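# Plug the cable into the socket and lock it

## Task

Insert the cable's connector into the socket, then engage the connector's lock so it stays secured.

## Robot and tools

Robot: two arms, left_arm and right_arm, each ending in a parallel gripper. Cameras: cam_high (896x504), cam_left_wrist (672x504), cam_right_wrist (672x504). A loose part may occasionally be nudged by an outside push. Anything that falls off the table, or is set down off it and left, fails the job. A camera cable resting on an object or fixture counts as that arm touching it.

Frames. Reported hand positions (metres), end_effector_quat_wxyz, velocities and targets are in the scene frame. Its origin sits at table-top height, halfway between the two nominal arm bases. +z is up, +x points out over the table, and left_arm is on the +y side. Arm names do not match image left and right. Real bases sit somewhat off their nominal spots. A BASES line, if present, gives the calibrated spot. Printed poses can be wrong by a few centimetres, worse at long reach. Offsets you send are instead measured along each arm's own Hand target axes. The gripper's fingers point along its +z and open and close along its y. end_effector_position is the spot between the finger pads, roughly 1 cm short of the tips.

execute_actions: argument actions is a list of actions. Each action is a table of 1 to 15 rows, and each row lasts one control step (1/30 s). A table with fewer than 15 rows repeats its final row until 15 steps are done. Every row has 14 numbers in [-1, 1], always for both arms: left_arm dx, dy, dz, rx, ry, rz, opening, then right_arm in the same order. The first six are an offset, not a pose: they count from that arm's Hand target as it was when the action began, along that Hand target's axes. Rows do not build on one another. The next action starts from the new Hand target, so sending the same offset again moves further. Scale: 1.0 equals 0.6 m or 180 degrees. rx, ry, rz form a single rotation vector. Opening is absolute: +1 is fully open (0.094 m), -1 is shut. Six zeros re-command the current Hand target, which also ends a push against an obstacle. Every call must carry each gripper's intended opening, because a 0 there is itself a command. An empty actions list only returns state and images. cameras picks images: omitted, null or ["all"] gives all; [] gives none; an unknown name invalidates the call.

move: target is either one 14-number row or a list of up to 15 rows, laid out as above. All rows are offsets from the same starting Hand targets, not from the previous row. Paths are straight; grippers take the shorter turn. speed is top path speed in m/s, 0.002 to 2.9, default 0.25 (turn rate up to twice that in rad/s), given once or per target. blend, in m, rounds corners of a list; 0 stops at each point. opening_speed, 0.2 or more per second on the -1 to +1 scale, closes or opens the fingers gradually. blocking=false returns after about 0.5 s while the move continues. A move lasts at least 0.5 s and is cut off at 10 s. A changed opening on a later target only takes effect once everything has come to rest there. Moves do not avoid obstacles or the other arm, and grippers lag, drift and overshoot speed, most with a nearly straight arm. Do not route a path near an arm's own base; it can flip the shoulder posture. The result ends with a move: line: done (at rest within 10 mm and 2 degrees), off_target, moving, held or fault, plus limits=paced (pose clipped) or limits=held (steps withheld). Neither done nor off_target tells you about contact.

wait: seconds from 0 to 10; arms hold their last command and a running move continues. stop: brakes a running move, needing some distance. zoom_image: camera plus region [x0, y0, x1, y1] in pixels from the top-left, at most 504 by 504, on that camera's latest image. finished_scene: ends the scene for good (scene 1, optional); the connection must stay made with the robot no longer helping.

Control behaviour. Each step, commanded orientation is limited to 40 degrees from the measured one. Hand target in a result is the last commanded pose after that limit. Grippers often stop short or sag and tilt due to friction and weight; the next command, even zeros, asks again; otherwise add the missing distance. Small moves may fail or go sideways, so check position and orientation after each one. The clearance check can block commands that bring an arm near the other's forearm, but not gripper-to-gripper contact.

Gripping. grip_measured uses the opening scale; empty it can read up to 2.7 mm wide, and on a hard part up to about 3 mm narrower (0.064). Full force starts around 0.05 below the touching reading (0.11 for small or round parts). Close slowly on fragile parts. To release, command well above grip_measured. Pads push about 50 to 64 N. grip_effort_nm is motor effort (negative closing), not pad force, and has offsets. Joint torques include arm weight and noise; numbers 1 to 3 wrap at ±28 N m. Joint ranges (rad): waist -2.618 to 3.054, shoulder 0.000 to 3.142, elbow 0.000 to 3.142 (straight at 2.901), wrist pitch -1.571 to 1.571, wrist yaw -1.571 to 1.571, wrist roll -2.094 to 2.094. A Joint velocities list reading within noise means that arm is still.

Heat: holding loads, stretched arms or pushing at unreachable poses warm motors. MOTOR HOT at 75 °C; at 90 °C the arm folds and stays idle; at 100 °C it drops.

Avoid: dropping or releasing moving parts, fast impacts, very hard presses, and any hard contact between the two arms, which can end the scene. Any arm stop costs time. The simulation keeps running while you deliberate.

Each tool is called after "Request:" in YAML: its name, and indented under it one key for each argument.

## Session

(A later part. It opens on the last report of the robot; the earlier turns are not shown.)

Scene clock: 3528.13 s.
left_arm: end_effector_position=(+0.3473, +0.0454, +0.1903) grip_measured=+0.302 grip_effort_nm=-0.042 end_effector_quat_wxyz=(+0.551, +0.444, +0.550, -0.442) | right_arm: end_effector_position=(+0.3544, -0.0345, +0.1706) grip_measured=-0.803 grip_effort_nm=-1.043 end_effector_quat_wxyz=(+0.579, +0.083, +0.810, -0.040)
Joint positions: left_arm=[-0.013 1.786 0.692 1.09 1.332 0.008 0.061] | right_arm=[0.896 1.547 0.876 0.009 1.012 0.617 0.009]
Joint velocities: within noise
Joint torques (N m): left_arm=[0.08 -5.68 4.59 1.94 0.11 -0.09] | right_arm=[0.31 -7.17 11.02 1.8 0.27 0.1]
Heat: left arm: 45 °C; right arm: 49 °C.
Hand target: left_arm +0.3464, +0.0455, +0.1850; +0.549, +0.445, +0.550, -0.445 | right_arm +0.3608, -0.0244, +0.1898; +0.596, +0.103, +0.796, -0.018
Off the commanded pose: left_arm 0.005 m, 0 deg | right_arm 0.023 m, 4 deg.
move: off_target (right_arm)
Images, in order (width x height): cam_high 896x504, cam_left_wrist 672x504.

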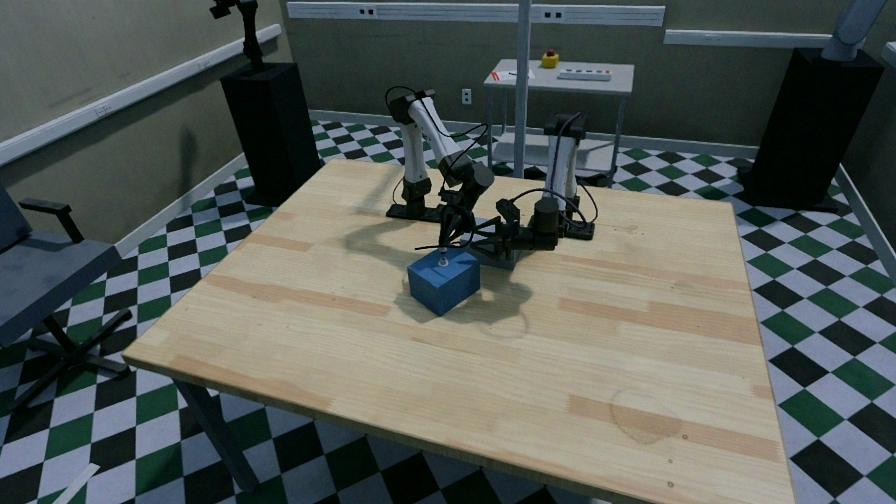

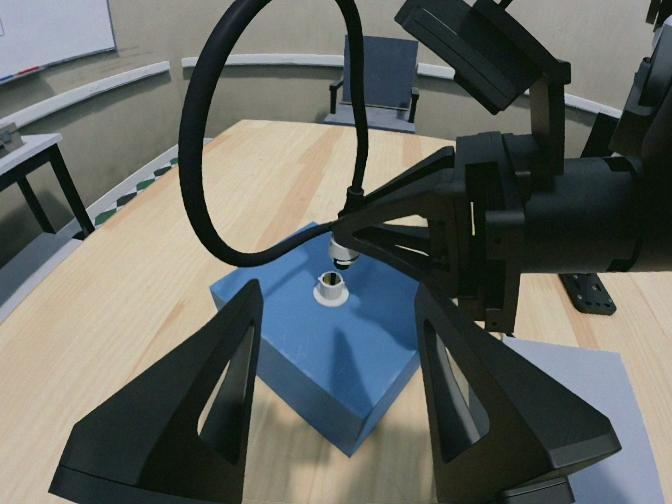

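Request:
zoom_image:
  camera: "cam_left_wrist"
  region: [300, 225, 380, 310]

Request:
zoom_image:
  camera: "cam_high"
  region: [428, 235, 462, 275]

Scaled by 5.929 from the camera's 672x504 image, which has a finer 960x720 frame.

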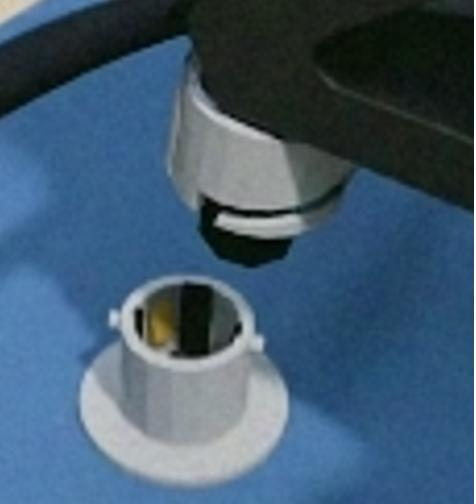

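Scaled by 12.600.

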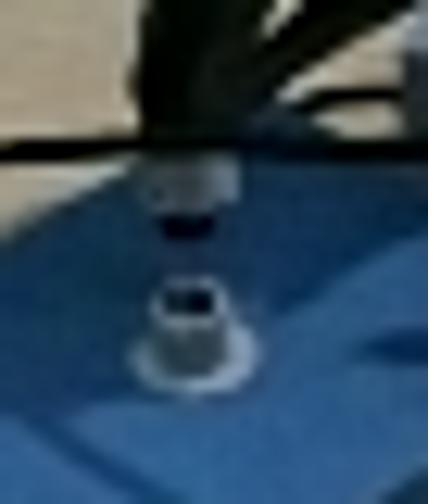

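Request:
move:
  target: [0,0,0,0,0,0,0.3, -0.0019,0.0092,0.0091,0,0,0.009,-0.92]
  speed: 0.1
  cameras: ["cam_left_wrist", "cam_high"]

Request:
zoom_image:
  camera: "cam_left_wrist"
  region: [300, 235, 364, 303]

Request:
zoom_image:
  camera: "cam_high"
  region: [430, 240, 460, 270]

Scene clock: 3573.00 s.
left_arm: end_effector_position=(+0.3473, +0.0454, +0.1904) grip_measured=+0.302 grip_effort_nm=-0.046 end_effector_quat_wxyz=(+0.552, +0.445, +0.550, -0.442) | right_arm: end_effector_position=(+0.3590, -0.0284, +0.1713) grip_measured=-0.803 grip_effort_nm=-1.038 end_effector_quat_wxyz=(+0.581, +0.090, +0.808, -0.034)
Joint positions: left_arm=[-0.013 1.786 0.692 1.091 1.332 0.007 0.061] | right_arm=[0.896 1.574 0.9 0.02 1.013 0.629 0.009]
Joint velocities: within noise
Joint torques (N m): left_arm=[0.06 -5.72 4.53 1.94 0.11 -0.1] | right_arm=[-0.36 -7.31 11.15 1.84 0.21 0.18]
Heat: left arm: 44 °C; right arm: 50 °C.
Hand target: left_arm +0.3464, +0.0455, +0.1850; +0.549, +0.445, +0.550, -0.445 | right_arm +0.3674, -0.0200, +0.1899; +0.597, +0.114, +0.794, -0.009
Off the commanded pose: left_arm 0.006 m, 0 deg | right_arm 0.022 m, 5 deg.
move: off_target (right_arm)
Images, in order (width x height): cam_high 896x504, cam_left_wrist 672x504.

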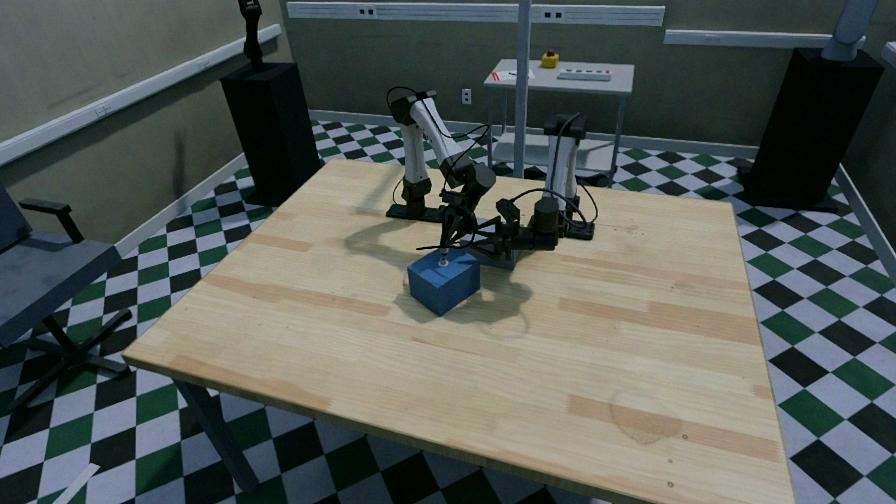

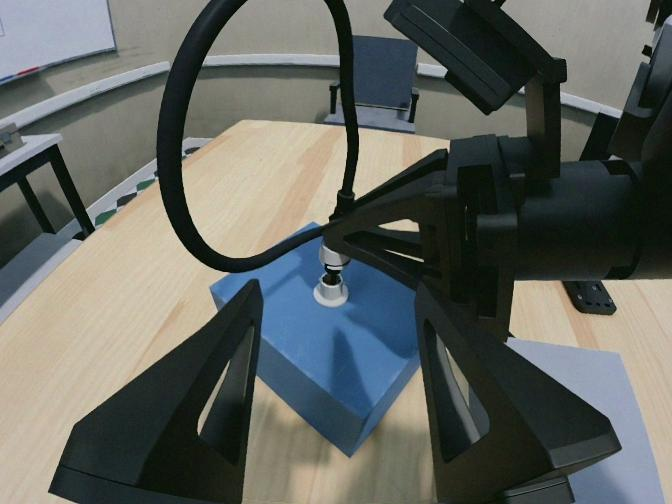

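Scaled by 7.412 from the camera's 672x504 image, which has a finer 960x720 frame.

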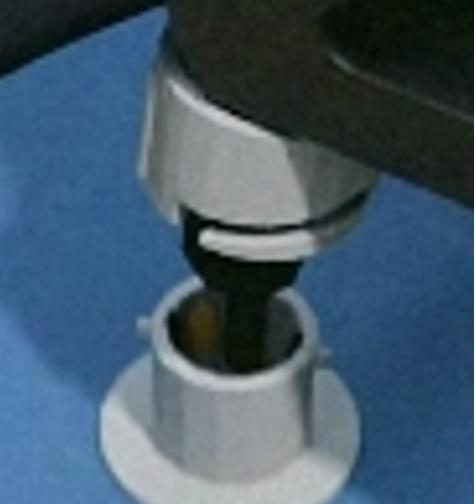

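Scaled by 16.800.

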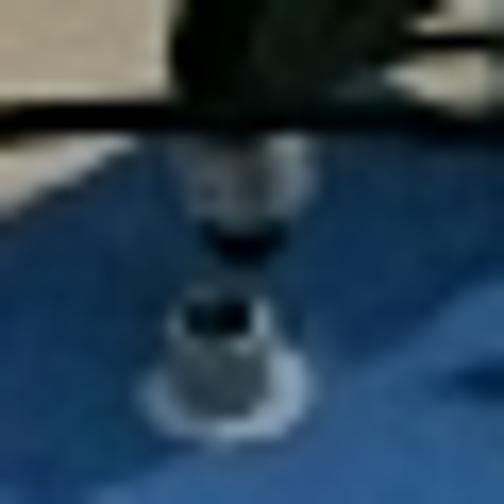

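Request:
zoom_image:
  camera: "cam_left_wrist"
  region: [312, 238, 356, 288]

Scaled by 10.080 from the camera's 672x504 image, which has a finer 960x720 frame.

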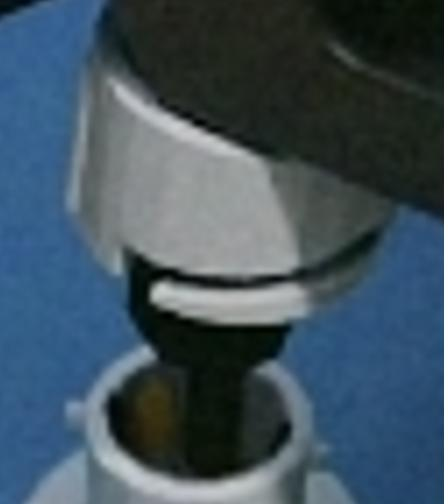

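Request:
zoom_image:
  camera: "cam_high"
  region: [433, 246, 453, 270]

Request:
zoom_image:
  camera: "cam_high"
  region: [420, 230, 470, 280]

Scaled by 21.000.

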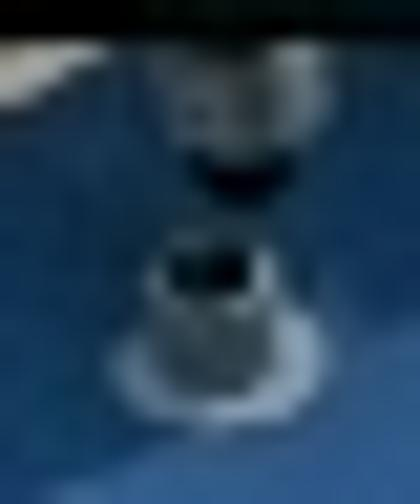

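Scaled by 10.080.

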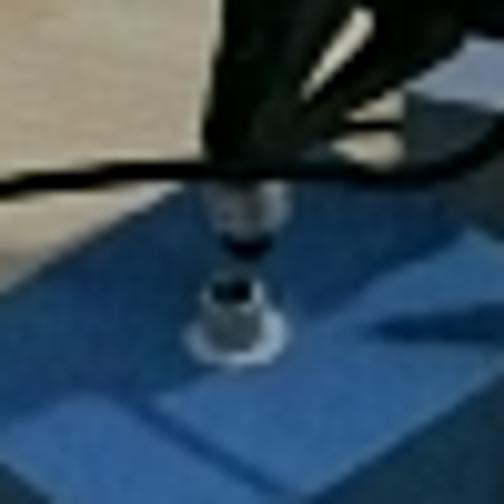

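Request:
move:
  target: [0,0,0,0,0,0,0.3, -0.0038,-0.0095,0.0086,0,0,0,-0.92]
  speed: 0.1
  cameras: ["cam_left_wrist", "cam_high"]

Request:
zoom_image:
  camera: "cam_left_wrist"
  region: [312, 238, 356, 288]

Request:
zoom_image:
  camera: "cam_high"
  region: [433, 246, 453, 270]

NO LINK: the link to the robot was lost, through no command of yours. Nothing of this call was sent. You have no control until a person gives it back. Your reply's later calls are not run. To wait, call execute_actions with no actions. The wait itself costs no score and uses none of the scene's actions.

NO LINK: the link to the robot is lost, so no picture can be shown. You have no control until a person gives it back. To wait, call execute_actions with no actions.

NO LINK: the link to the robot is lost, so no picture can be shown. You have no control until a person gives it back. To wait, call execute_actions with no actions.

Request:
execute_actions:
  actions: []
  cameras: ["cam_left_wrist", "cam_high"]

Scene clock: 3686.43 s.
left_arm: end_effector_position=(+0.3473, +0.0454, +0.1901) grip_measured=+0.302 grip_effort_nm=-0.037 end_effector_quat_wxyz=(+0.551, +0.444, +0.551, -0.443) | right_arm: end_effector_position=(+0.3587, -0.0288, +0.1706) grip_measured=-0.803 grip_effort_nm=-1.043 end_effector_quat_wxyz=(+0.580, +0.089, +0.809, -0.036)
Joint positions: left_arm=[-0.013 1.786 0.692 1.088 1.332 0.007 0.061] | right_arm=[0.896 1.574 0.9 0.015 1.013 0.63 0.009]
Joint velocities: within noise
Joint torques (N m): left_arm=[-0.08 -7.45 4.98 1.79 0.04 -0.08] | right_arm=[-0.21 -7.88 6.97 1.53 0.14 0.03]
Heat: left arm: 45 °C; right arm: 47 °C.
Hand target: left_arm +0.3473, +0.0454, +0.1905; +0.552, +0.445, +0.550, -0.442 | right_arm +0.3590, -0.0284, +0.1714; +0.582, +0.091, +0.808, -0.033
Tool commands: left_gripper/opening=+0.3 right_gripper/opening=-0.92
NO CONTROL: the link to the robot is back, but no person has given control back yet, so this result shows no pictures. Call execute_actions again with no actions. Where a move or wait says "fault", it means the lost link, not a fault of the arm.

Request:
execute_actions:
  actions: []
  cameras: ["cam_left_wrist", "cam_high"]

Scene clock: 3695.20 s.
left_arm: end_effector_position=(+0.3473, +0.0454, +0.1901) grip_measured=+0.302 grip_effort_nm=-0.027 end_effector_quat_wxyz=(+0.551, +0.444, +0.551, -0.443) | right_arm: end_effector_position=(+0.3587, -0.0288, +0.1706) grip_measured=-0.803 grip_effort_nm=-1.053 end_effector_quat_wxyz=(+0.580, +0.089, +0.809, -0.036)
Joint positions: left_arm=[-0.013 1.786 0.692 1.088 1.332 0.007 0.061] | right_arm=[0.896 1.574 0.9 0.015 1.013 0.63 0.009]
Joint velocities: within noise
Joint torques (N m): left_arm=[-0.03 -7.47 5 1.8 0.04 -0.06] | right_arm=[-0.13 -7.82 7.04 1.5 0.15 0.05]
Heat: left arm: 45 °C; right arm: 47 °C.
Hand target: left_arm +0.3473, +0.0454, +0.1905; +0.552, +0.445, +0.550, -0.442 | right_arm +0.3590, -0.0284, +0.1714; +0.582, +0.091, +0.808, -0.033
Tool commands: left_gripper/opening=+0.3 right_gripper/opening=-0.92
CONTROL GIVEN BACK BY A PERSON. The arms hold where they stopped. Commands run again from your next reply on.
Images, in order (width x height): cam_high 896x504, cam_left_wrist 672x504.

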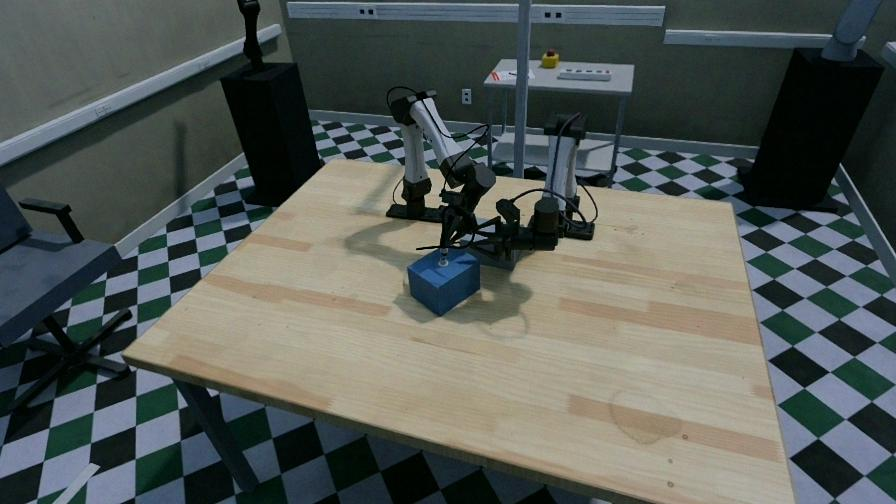

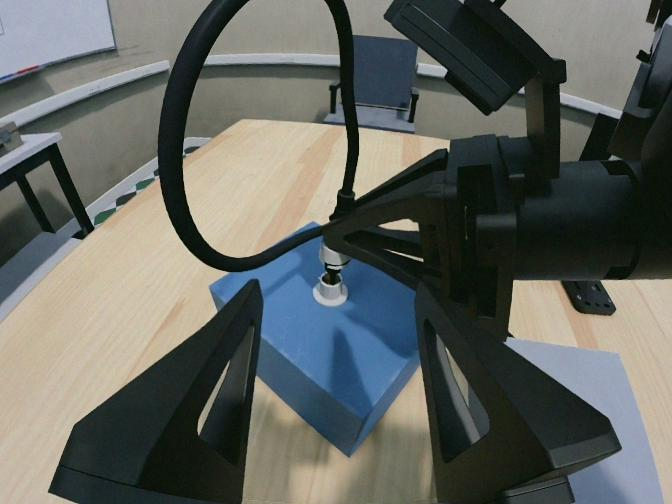

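Request:
move:
  target: [0,0,0,0,0,0,0.3, -0.0354,0.0075,0.0092,0,-0.0117,0.0228,-0.92]
  speed: 0.1
  cameras: ["cam_left_wrist", "cam_high"]

Request:
zoom_image:
  camera: "cam_left_wrist"
  region: [312, 238, 356, 288]

Request:
zoom_image:
  camera: "cam_high"
  region: [433, 246, 453, 270]

Scene clock: 3718.13 s.
left_arm: end_effector_position=(+0.3473, +0.0454, +0.1900) grip_measured=+0.302 grip_effort_nm=-0.042 end_effector_quat_wxyz=(+0.551, +0.444, +0.551, -0.443) | right_arm: end_effector_position=(+0.3631, -0.0329, +0.1728) grip_measured=-0.803 grip_effort_nm=-1.048 end_effector_quat_wxyz=(+0.584, +0.100, +0.805, -0.034)
Joint positions: left_arm=[-0.013 1.786 0.692 1.088 1.332 0.007 0.061] | right_arm=[0.88 1.574 0.9 0.032 1.013 0.63 0.009]
Joint velocities: within noise
Joint torques (N m): left_arm=[-0.05 -7.42 5.05 1.79 0.03 -0.07] | right_arm=[-0.83 -7.8 10.58 1.84 0.17 0.05]
Heat: left arm: 45 °C; right arm: 46 °C.
Hand target: left_arm +0.3473, +0.0454, +0.1905; +0.552, +0.445, +0.550, -0.442 | right_arm +0.3716, -0.0272, +0.1900; +0.597, +0.119, +0.793, -0.014
Off the commanded pose: left_arm 0.000 m, 0 deg | right_arm 0.020 m, 4 deg.
CONTROL GIVEN BACK BY A PERSON, as an earlier result said. Commands run again.
move: off_target (right_arm)
Images, in order (width x height): cam_high 896x504, cam_left_wrist 672x504.

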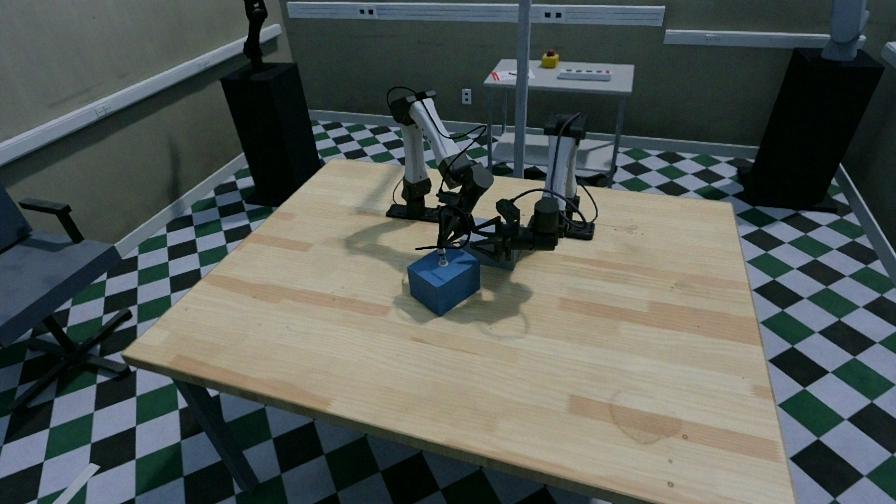

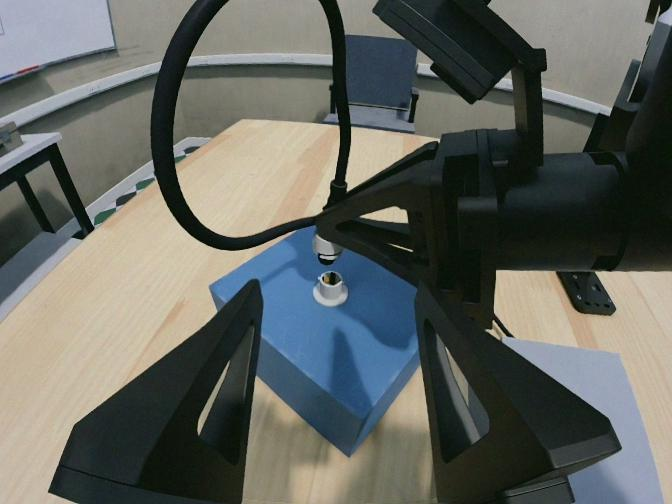

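Scaled by 10.080 from the camera's 672x504 image, which has a finer 960x720 frame.

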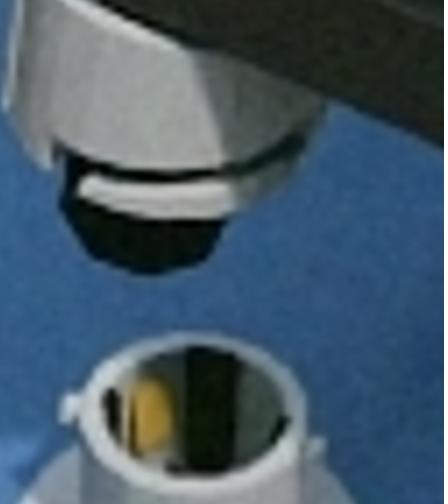

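Scaled by 21.000.

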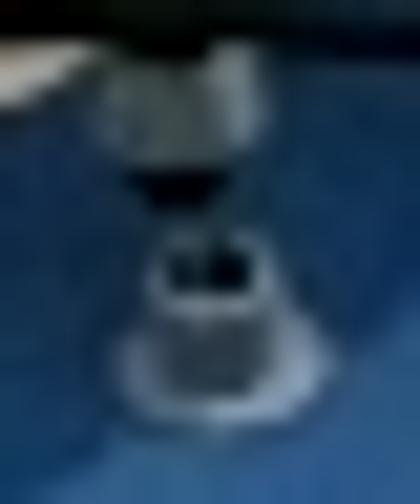

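Request:
move:
  target: [0,0,0,0,0,0,0.3, 0.0209,0.0024,-0.0014,0,0,0,-0.92]
  speed: 0.08
  cameras: ["cam_left_wrist", "cam_high"]

Request:
zoom_image:
  camera: "cam_left_wrist"
  region: [312, 238, 356, 288]

Request:
zoom_image:
  camera: "cam_high"
  region: [433, 246, 453, 270]

Scene clock: 3751.73 s.
left_arm: end_effector_position=(+0.3473, +0.0454, +0.1900) grip_measured=+0.302 grip_effort_nm=-0.046 end_effector_quat_wxyz=(+0.551, +0.444, +0.551, -0.443) | right_arm: end_effector_position=(+0.3656, -0.0297, +0.1686) grip_measured=-0.803 grip_effort_nm=-1.048 end_effector_quat_wxyz=(+0.585, +0.104, +0.804, -0.030)
Joint positions: left_arm=[-0.013 1.786 0.692 1.088 1.332 0.007 0.061] | right_arm=[0.88 1.596 0.9 0.061 1.014 0.636 0.009]
Joint velocities: within noise
Joint torques (N m): left_arm=[-0.05 -7.46 5 1.8 0.04 -0.07] | right_arm=[0.44 -7.72 8.49 1.76 0.24 0.19]
Heat: left arm: 45 °C; right arm: 49 °C.
Hand target: left_arm +0.3473, +0.0454, +0.1905; +0.552, +0.445, +0.550, -0.442 | right_arm +0.3679, -0.0235, +0.1785; +0.597, +0.119, +0.793, -0.014
Off the commanded pose: left_arm 0.000 m, 0 deg | right_arm 0.012 m, 3 deg.
move: off_target (right_arm)
Images, in order (width x height): cam_high 896x504, cam_left_wrist 672x504.

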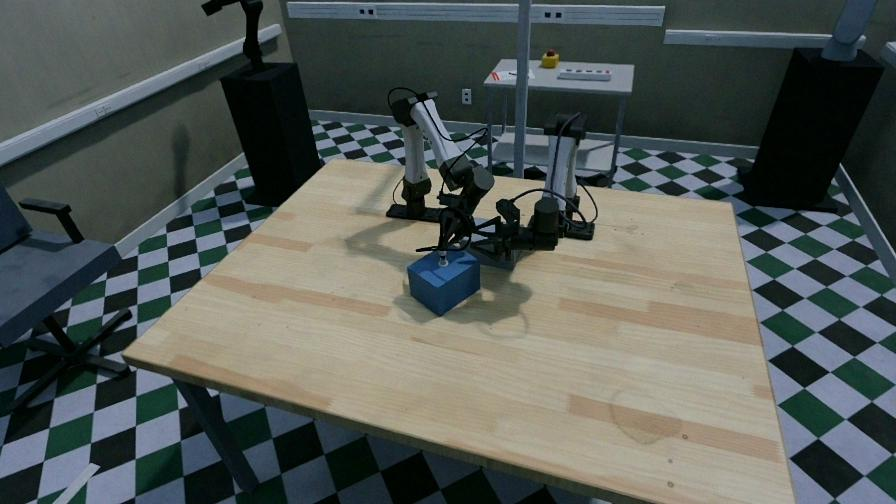

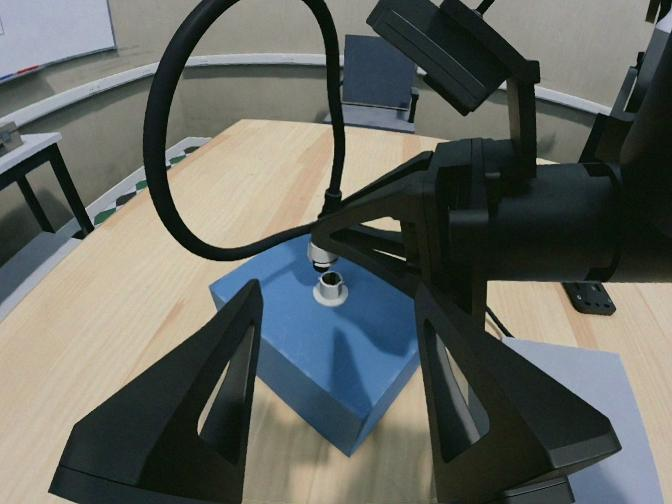

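Scaled by 10.080 from the camera's 672x504 image, which has a finer 960x720 frame.

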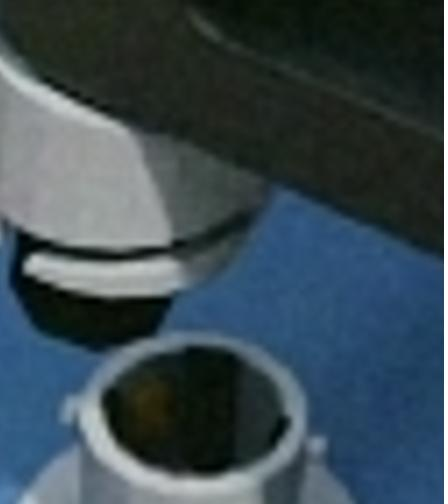

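Scaled by 21.000.

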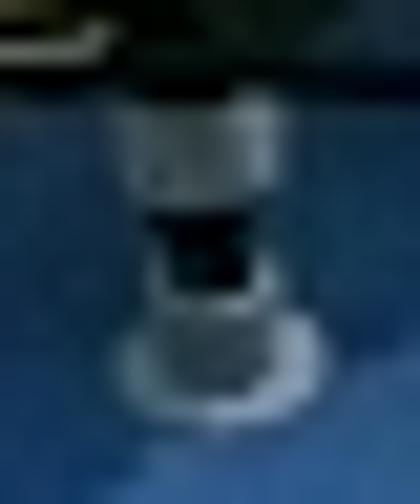

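Request:
move:
  target:
    - [0,0,0,0,0,0,0.3, -0.0575,0.0075,-0.0182,0,0,0,-0.92]
    - [0,0,0,0,0,0,0.3, 0.0003,0.0002,-0.0008,0,0,0,-0.92]
  speed: 0.06
  cameras: ["cam_left_wrist", "cam_high"]

Request:
zoom_image:
  camera: "cam_left_wrist"
  region: [312, 238, 356, 288]

Request:
zoom_image:
  camera: "cam_high"
  region: [433, 246, 453, 270]

Scene clock: 3779.43 s.
left_arm: end_effector_position=(+0.3473, +0.0454, +0.1900) grip_measured=+0.302 grip_effort_nm=-0.046 end_effector_quat_wxyz=(+0.551, +0.444, +0.551, -0.443) | right_arm: end_effector_position=(+0.3690, -0.0257, +0.1770) grip_measured=-0.803 grip_effort_nm=-1.048 end_effector_quat_wxyz=(+0.590, +0.112, +0.799, -0.022)
Joint positions: left_arm=[-0.013 1.786 0.692 1.088 1.332 0.007 0.061] | right_arm=[0.88 1.6 0.928 0.059 1.017 0.642 0.009]
Joint velocities: within noise
Joint torques (N m): left_arm=[-0.12 -7.41 4.98 1.79 0.05 -0.07] | right_arm=[0.79 -7.98 6.11 1.85 0.26 0.13]
Heat: left arm: 45 °C; right arm: 48 °C.
Hand target: left_arm +0.3473, +0.0454, +0.1905; +0.552, +0.445, +0.550, -0.442 | right_arm +0.3674, -0.0232, +0.1786; +0.597, +0.119, +0.793, -0.014
Off the commanded pose: left_arm 0.000 m, 0 deg | right_arm 0.003 m, 2 deg.
move: done
Images, in order (width x height): cam_high 896x504, cam_left_wrist 672x504.

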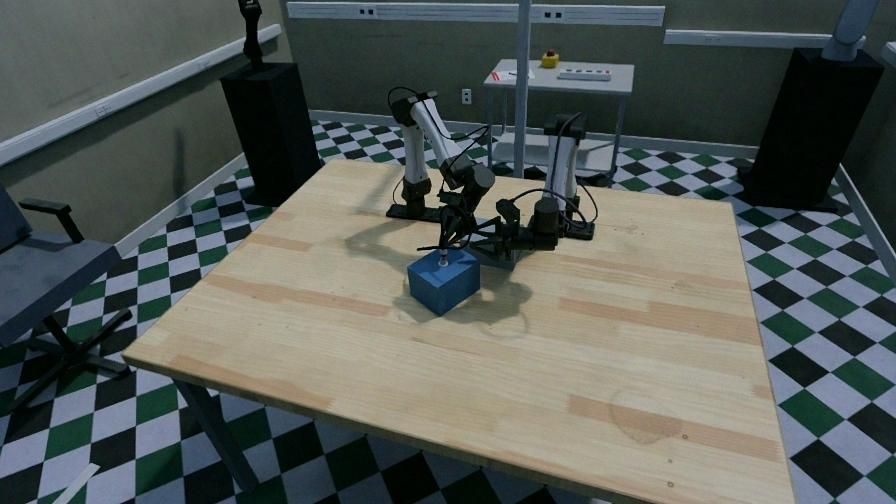

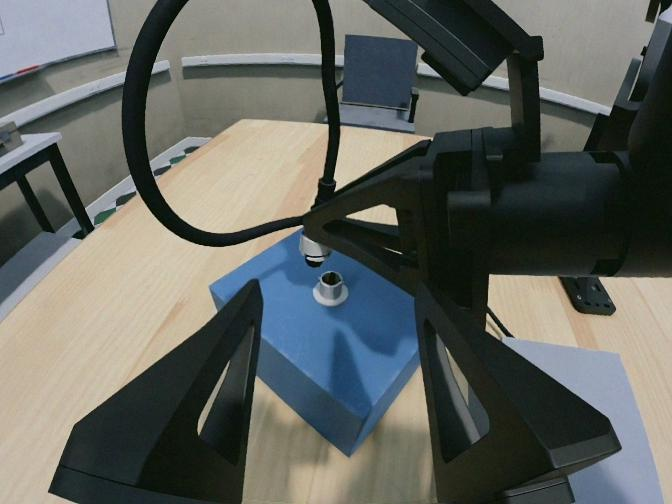

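Scaled by 10.080 from the camera's 672x504 image, which has a finer 960x720 frame.

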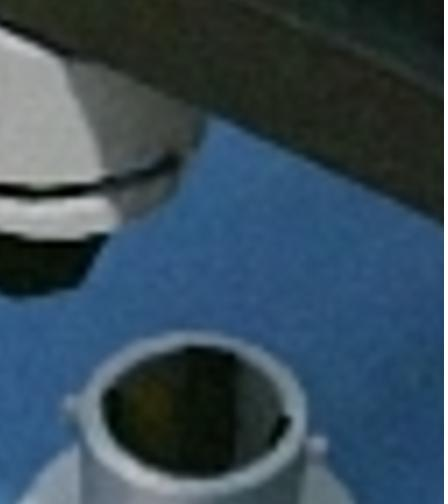

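Scaled by 21.000.

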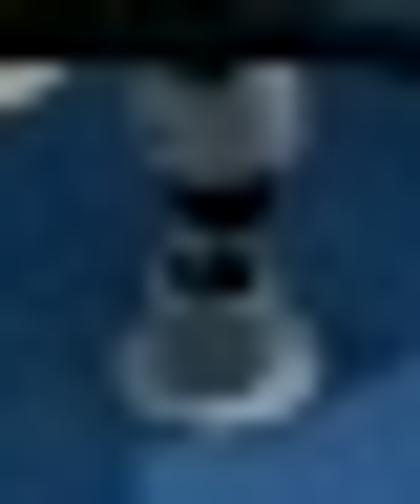

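Request:
move:
  target:
    - [0,0,0,0,0,0,0.3, -0.1042,-0.0026,-0.0414,-0.0034,0.0136,-0.0215,-0.92]
    - [0,0,0,0,0,0,0.3, 0.0256,-0.019,-0.0023,-0.0034,0.0136,-0.0215,-0.92]
  speed: 0.06
  cameras: ["cam_left_wrist", "cam_high"]

Request:
zoom_image:
  camera: "cam_left_wrist"
  region: [312, 238, 356, 288]

Request:
zoom_image:
  camera: "cam_high"
  region: [433, 246, 453, 270]

Scene clock: 3834.07 s.
left_arm: end_effector_position=(+0.3473, +0.0454, +0.1900) grip_measured=+0.302 grip_effort_nm=-0.042 end_effector_quat_wxyz=(+0.551, +0.444, +0.551, -0.443) | right_arm: end_effector_position=(+0.3600, -0.0336, +0.1634) grip_measured=-0.803 grip_effort_nm=-1.048 end_effector_quat_wxyz=(+0.576, +0.089, +0.812, -0.034)
Joint positions: left_arm=[-0.013 1.786 0.692 1.087 1.332 0.007 0.061] | right_arm=[0.88 1.571 0.874 0.04 0.992 0.625 0.009]
Joint velocities: within noise
Joint torques (N m): left_arm=[-0.08 -7.46 5 1.79 0.05 -0.07] | right_arm=[0.09 -7.6 5.91 1.78 0.18 -0.04]
Heat: left arm: 45 °C; right arm: 45 °C.
Hand target: left_arm +0.3473, +0.0454, +0.1905; +0.552, +0.445, +0.550, -0.442 | right_arm +0.3598, -0.0314, +0.1630; +0.580, +0.090, +0.809, -0.027
Off the commanded pose: left_arm 0.001 m, 0 deg | right_arm 0.002 m, 1 deg.
move: done
Images, in order (width x height): cam_high 896x504, cam_left_wrist 672x504.

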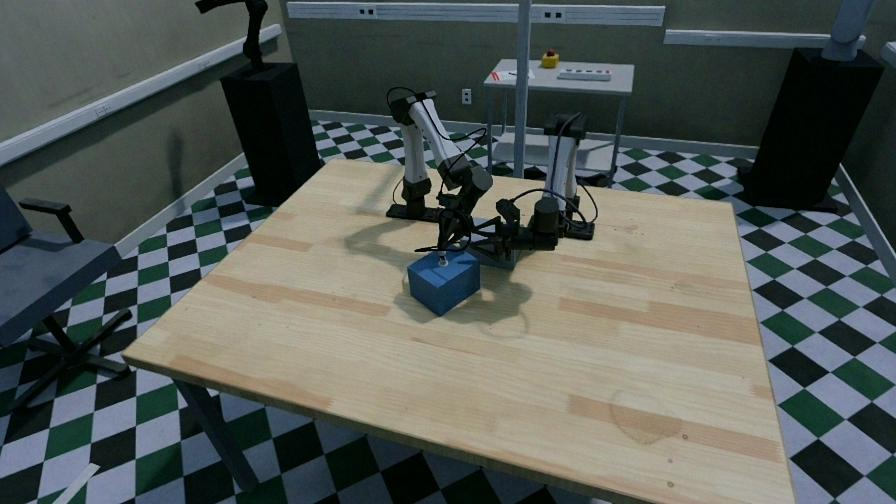

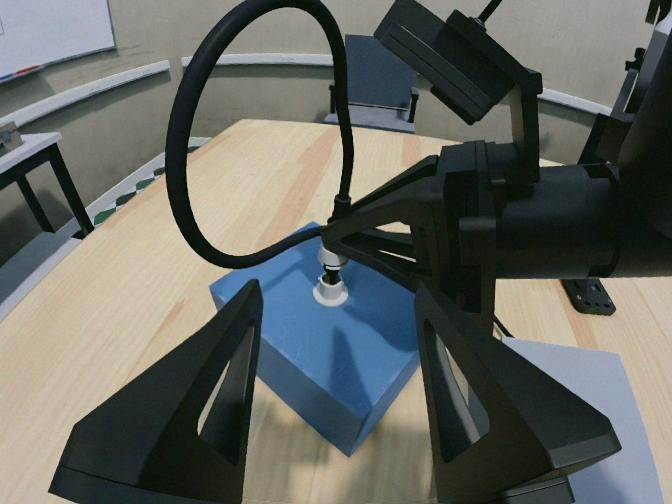

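Scaled by 10.080 from the camera's 672x504 image, which has a finer 960x720 frame.

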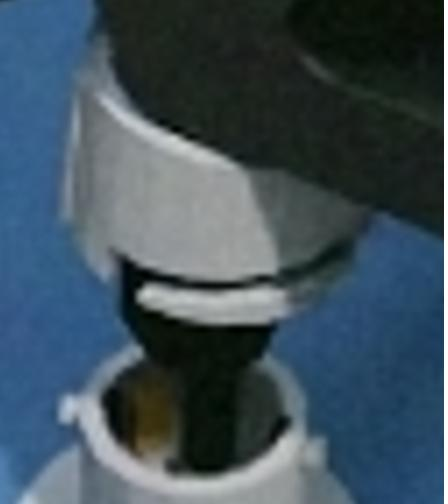

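Scaled by 21.000.

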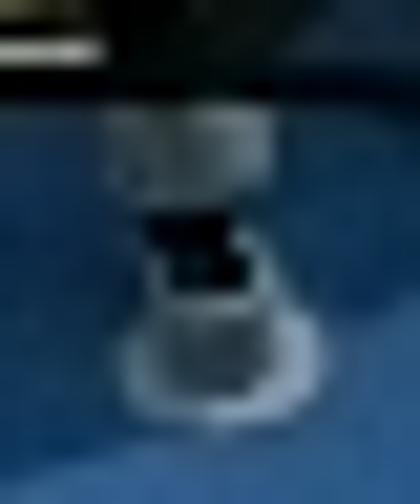

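Request:
move:
  target:
    - [0,0,0,0,0,0,0.3, -0.128,0.014,-0.0467,0,0,0,-0.92]
    - [0,0,0,0,0,0,0.3, 0.001,0.006,-0.002,0,0,0,-0.92]
  speed: 0.06
  cameras: ["cam_left_wrist", "cam_high"]

Request:
zoom_image:
  camera: "cam_left_wrist"
  region: [312, 238, 356, 288]

Request:
zoom_image:
  camera: "cam_high"
  region: [433, 246, 453, 270]

Scene clock: 3860.13 s.
left_arm: end_effector_position=(+0.3473, +0.0454, +0.1900) grip_measured=+0.302 grip_effort_nm=-0.037 end_effector_quat_wxyz=(+0.551, +0.444, +0.551, -0.443) | right_arm: end_effector_position=(+0.3604, -0.0306, +0.1628) grip_measured=-0.803 grip_effort_nm=-1.043 end_effector_quat_wxyz=(+0.574, +0.086, +0.813, -0.035)
Joint positions: left_arm=[-0.013 1.786 0.692 1.087 1.332 0.007 0.061] | right_arm=[0.885 1.581 0.887 0.028 0.992 0.628 0.009]
Joint velocities: within noise
Joint torques (N m): left_arm=[-0.02 -7.45 5.01 1.79 0.05 -0.05] | right_arm=[0.55 -7.66 5.87 1.83 0.22 0.06]
Heat: left arm: 45 °C; right arm: 44 °C.
Hand target: left_arm +0.3473, +0.0454, +0.1905; +0.552, +0.445, +0.550, -0.442 | right_arm +0.3591, -0.0277, +0.1630; +0.580, +0.090, +0.809, -0.027
Off the commanded pose: left_arm 0.000 m, 0 deg | right_arm 0.003 m, 1 deg.
move: done
Images, in order (width x height): cam_high 896x504, cam_left_wrist 672x504.

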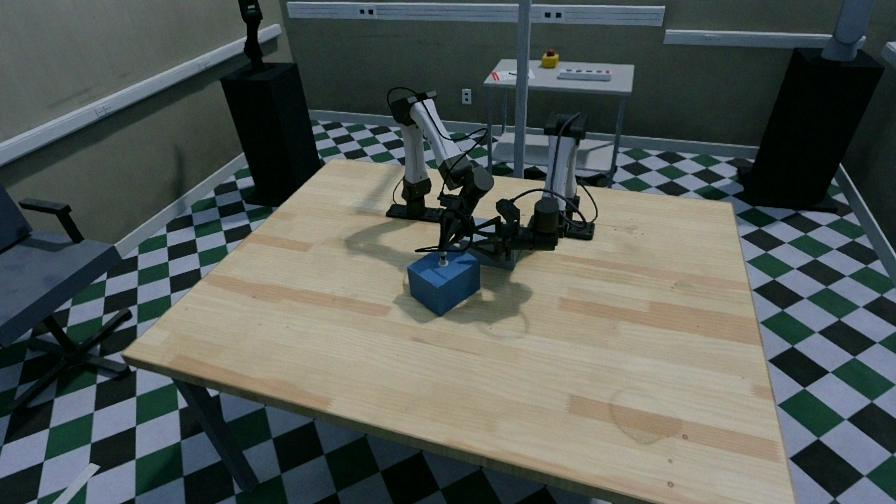

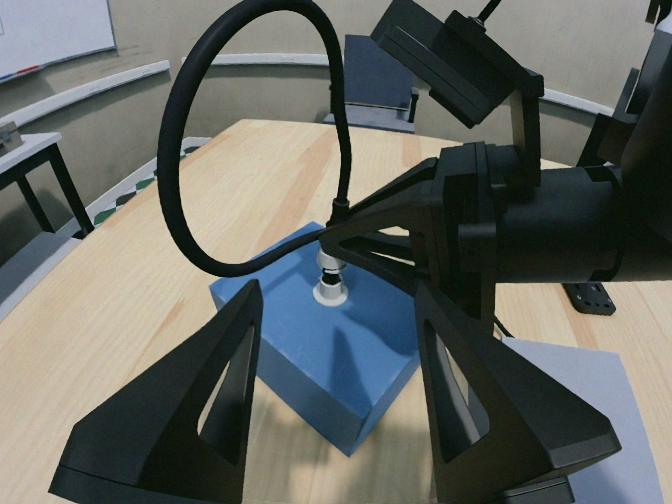

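Scaled by 10.080 from the camera's 672x504 image, which has a finer 960x720 frame.

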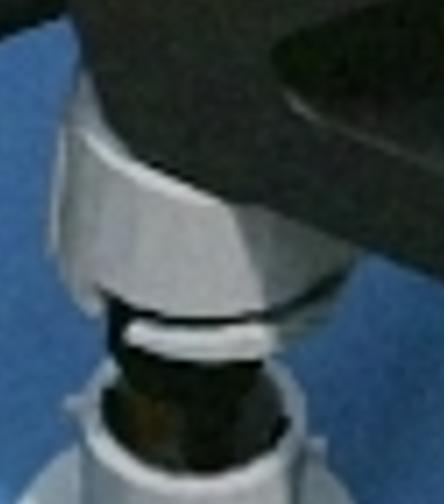

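Scaled by 21.000.

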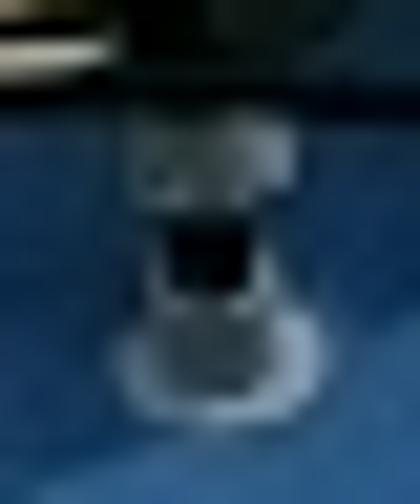

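Request:
zoom_image:
  camera: "cam_left_wrist"
  region: [290, 170, 390, 310]

Scaled by 3.600 from the camera's 672x504 image, which has a finer 960x720 frame.

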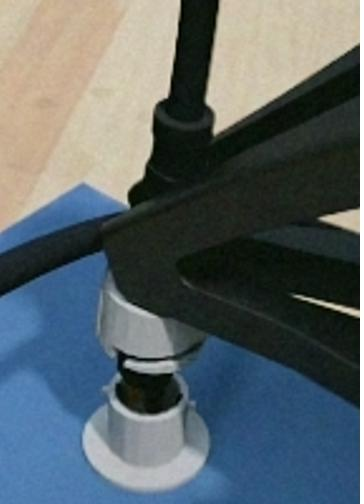

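Request:
move:
  target:
    - [0,0,0,0,0,0,0.3, -0.1317,0.008,-0.0368,0,0.0333,0.0044,-0.92]
    - [0,0,0,0,0,0,0.3, -0.0058,0.0002,0.0065,0,0.0333,0.0044,-0.92]
  speed: 0.06
  cameras: ["cam_left_wrist", "cam_high"]

Request:
zoom_image:
  camera: "cam_left_wrist"
  region: [312, 238, 356, 288]

Request:
zoom_image:
  camera: "cam_left_wrist"
  region: [290, 170, 390, 310]

Request:
zoom_image:
  camera: "cam_high"
  region: [433, 246, 453, 270]

Scene clock: 3939.60 s.
left_arm: end_effector_position=(+0.3473, +0.0454, +0.1900) grip_measured=+0.302 grip_effort_nm=-0.046 end_effector_quat_wxyz=(+0.551, +0.444, +0.551, -0.443) | right_arm: end_effector_position=(+0.3610, -0.0270, +0.1656) grip_measured=-0.803 grip_effort_nm=-1.038 end_effector_quat_wxyz=(+0.533, +0.086, +0.842, -0.025)
Joint positions: left_arm=[-0.013 1.786 0.692 1.087 1.332 0.007 0.061] | right_arm=[0.867 1.576 0.989 -0.187 0.907 0.713 0.009]
Joint velocities: within noise
Joint torques (N m): left_arm=[-0.1 -7.43 4.98 1.79 0.04 -0.08] | right_arm=[-0.87 -7.83 6.11 1.66 0.18 0.11]
Heat: left arm: 45 °C; right arm: 43 °C.
Hand target: left_arm +0.3473, +0.0454, +0.1905; +0.552, +0.445, +0.550, -0.442 | right_arm +0.3639, -0.0285, +0.1651; +0.537, +0.096, +0.838, -0.019
Off the commanded pose: left_arm 0.000 m, 0 deg | right_arm 0.003 m, 2 deg.
move: done
Images, in order (width x height): cam_high 896x504, cam_left_wrist 672x504.

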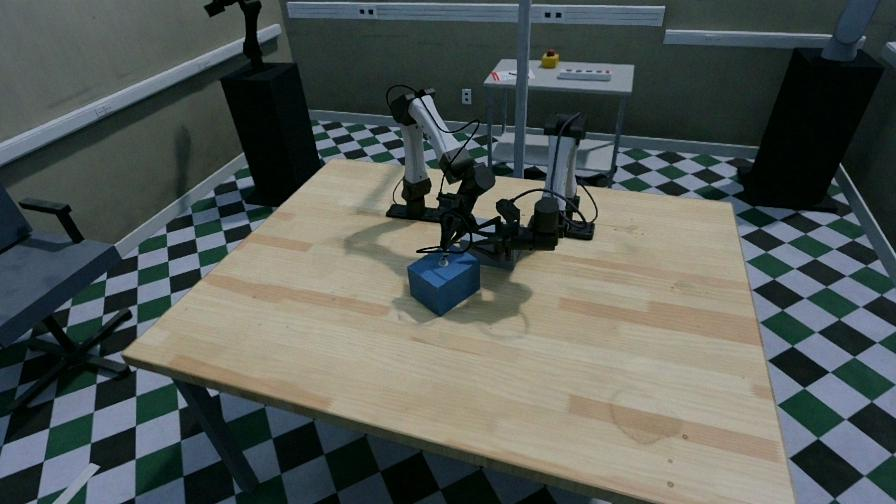

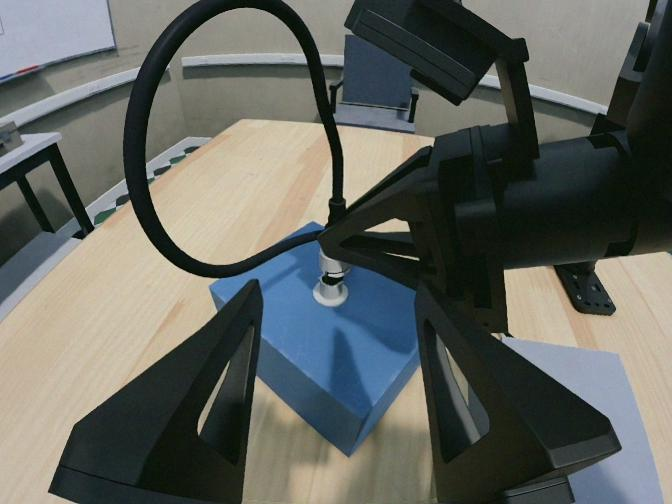

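Scaled by 10.080 from the camera's 672x504 image, which has a finer 960x720 frame.

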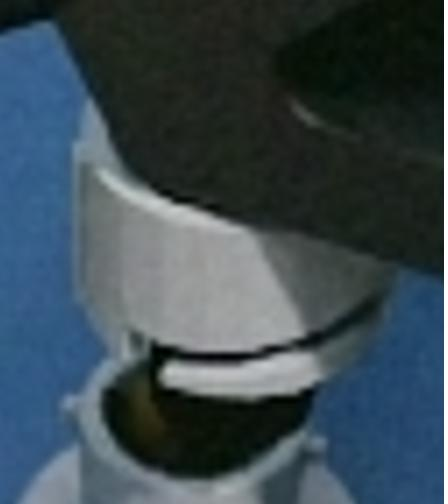

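Scaled by 3.600 from the camera's 672x504 image, which has a finer 960x720 frame.

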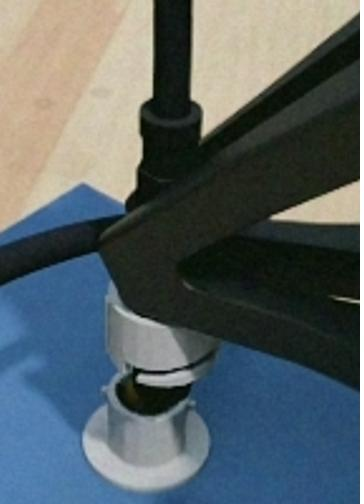

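Scaled by 21.000.

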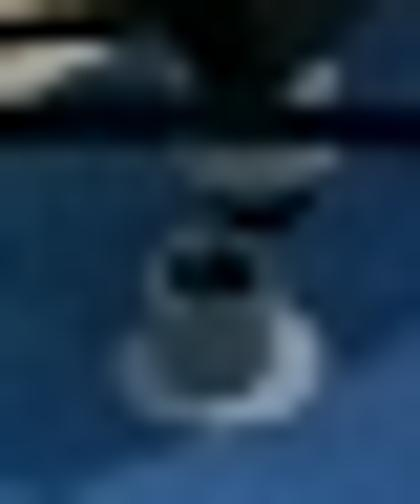

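Request:
wait:
  seconds: 0.1
  cameras: ["all"]

Scene clock: 3968.00 s.
left_arm: end_effector_position=(+0.3473, +0.0454, +0.1900) grip_measured=+0.302 grip_effort_nm=-0.042 end_effector_quat_wxyz=(+0.551, +0.444, +0.551, -0.443) | right_arm: end_effector_position=(+0.3611, -0.0269, +0.1657) grip_measured=-0.803 grip_effort_nm=-1.053 end_effector_quat_wxyz=(+0.533, +0.086, +0.841, -0.025)
Joint positions: left_arm=[-0.013 1.786 0.692 1.087 1.332 0.007 0.061] | right_arm=[0.867 1.576 0.989 -0.187 0.907 0.713 0.009]
Joint velocities: within noise
Joint torques (N m): left_arm=[-0.06 -7.41 5.04 1.79 0.03 -0.07] | right_arm=[-0.95 -7.9 6.22 1.72 0.17 0.1]
Heat: left arm: 45 °C; right arm: 43 °C.
Hand target: left_arm +0.3473, +0.0454, +0.1905; +0.552, +0.445, +0.550, -0.442 | right_arm +0.3638, -0.0285, +0.1651; +0.537, +0.096, +0.838, -0.019
Tool commands: left_gripper/opening=+0.3 right_gripper/opening=-0.92
Off the commanded pose: left_arm 0.000 m, 0 deg | right_arm 0.003 m, 1 deg.
wait: 0.10 s; at rest from the start

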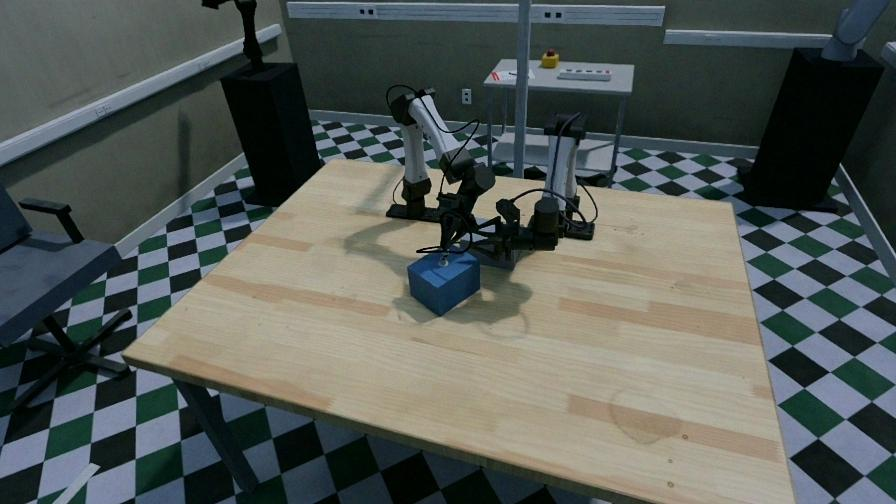

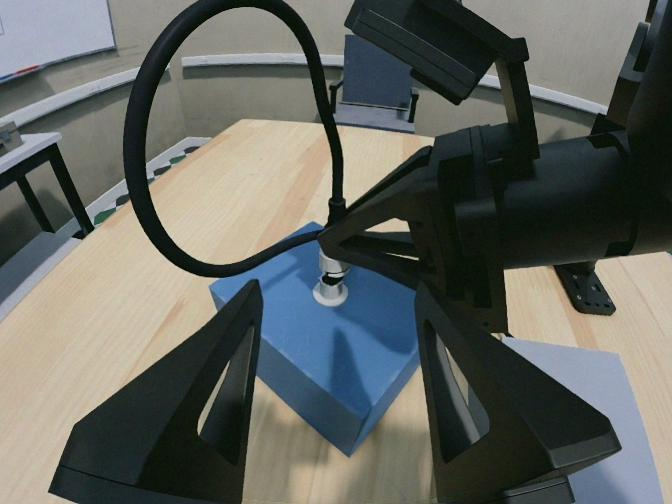

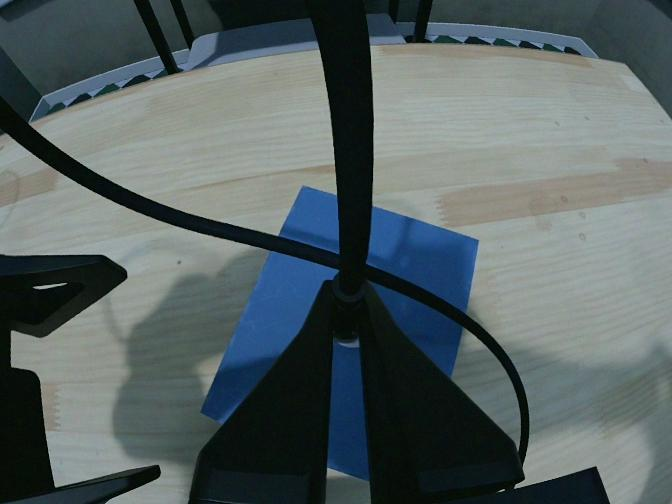

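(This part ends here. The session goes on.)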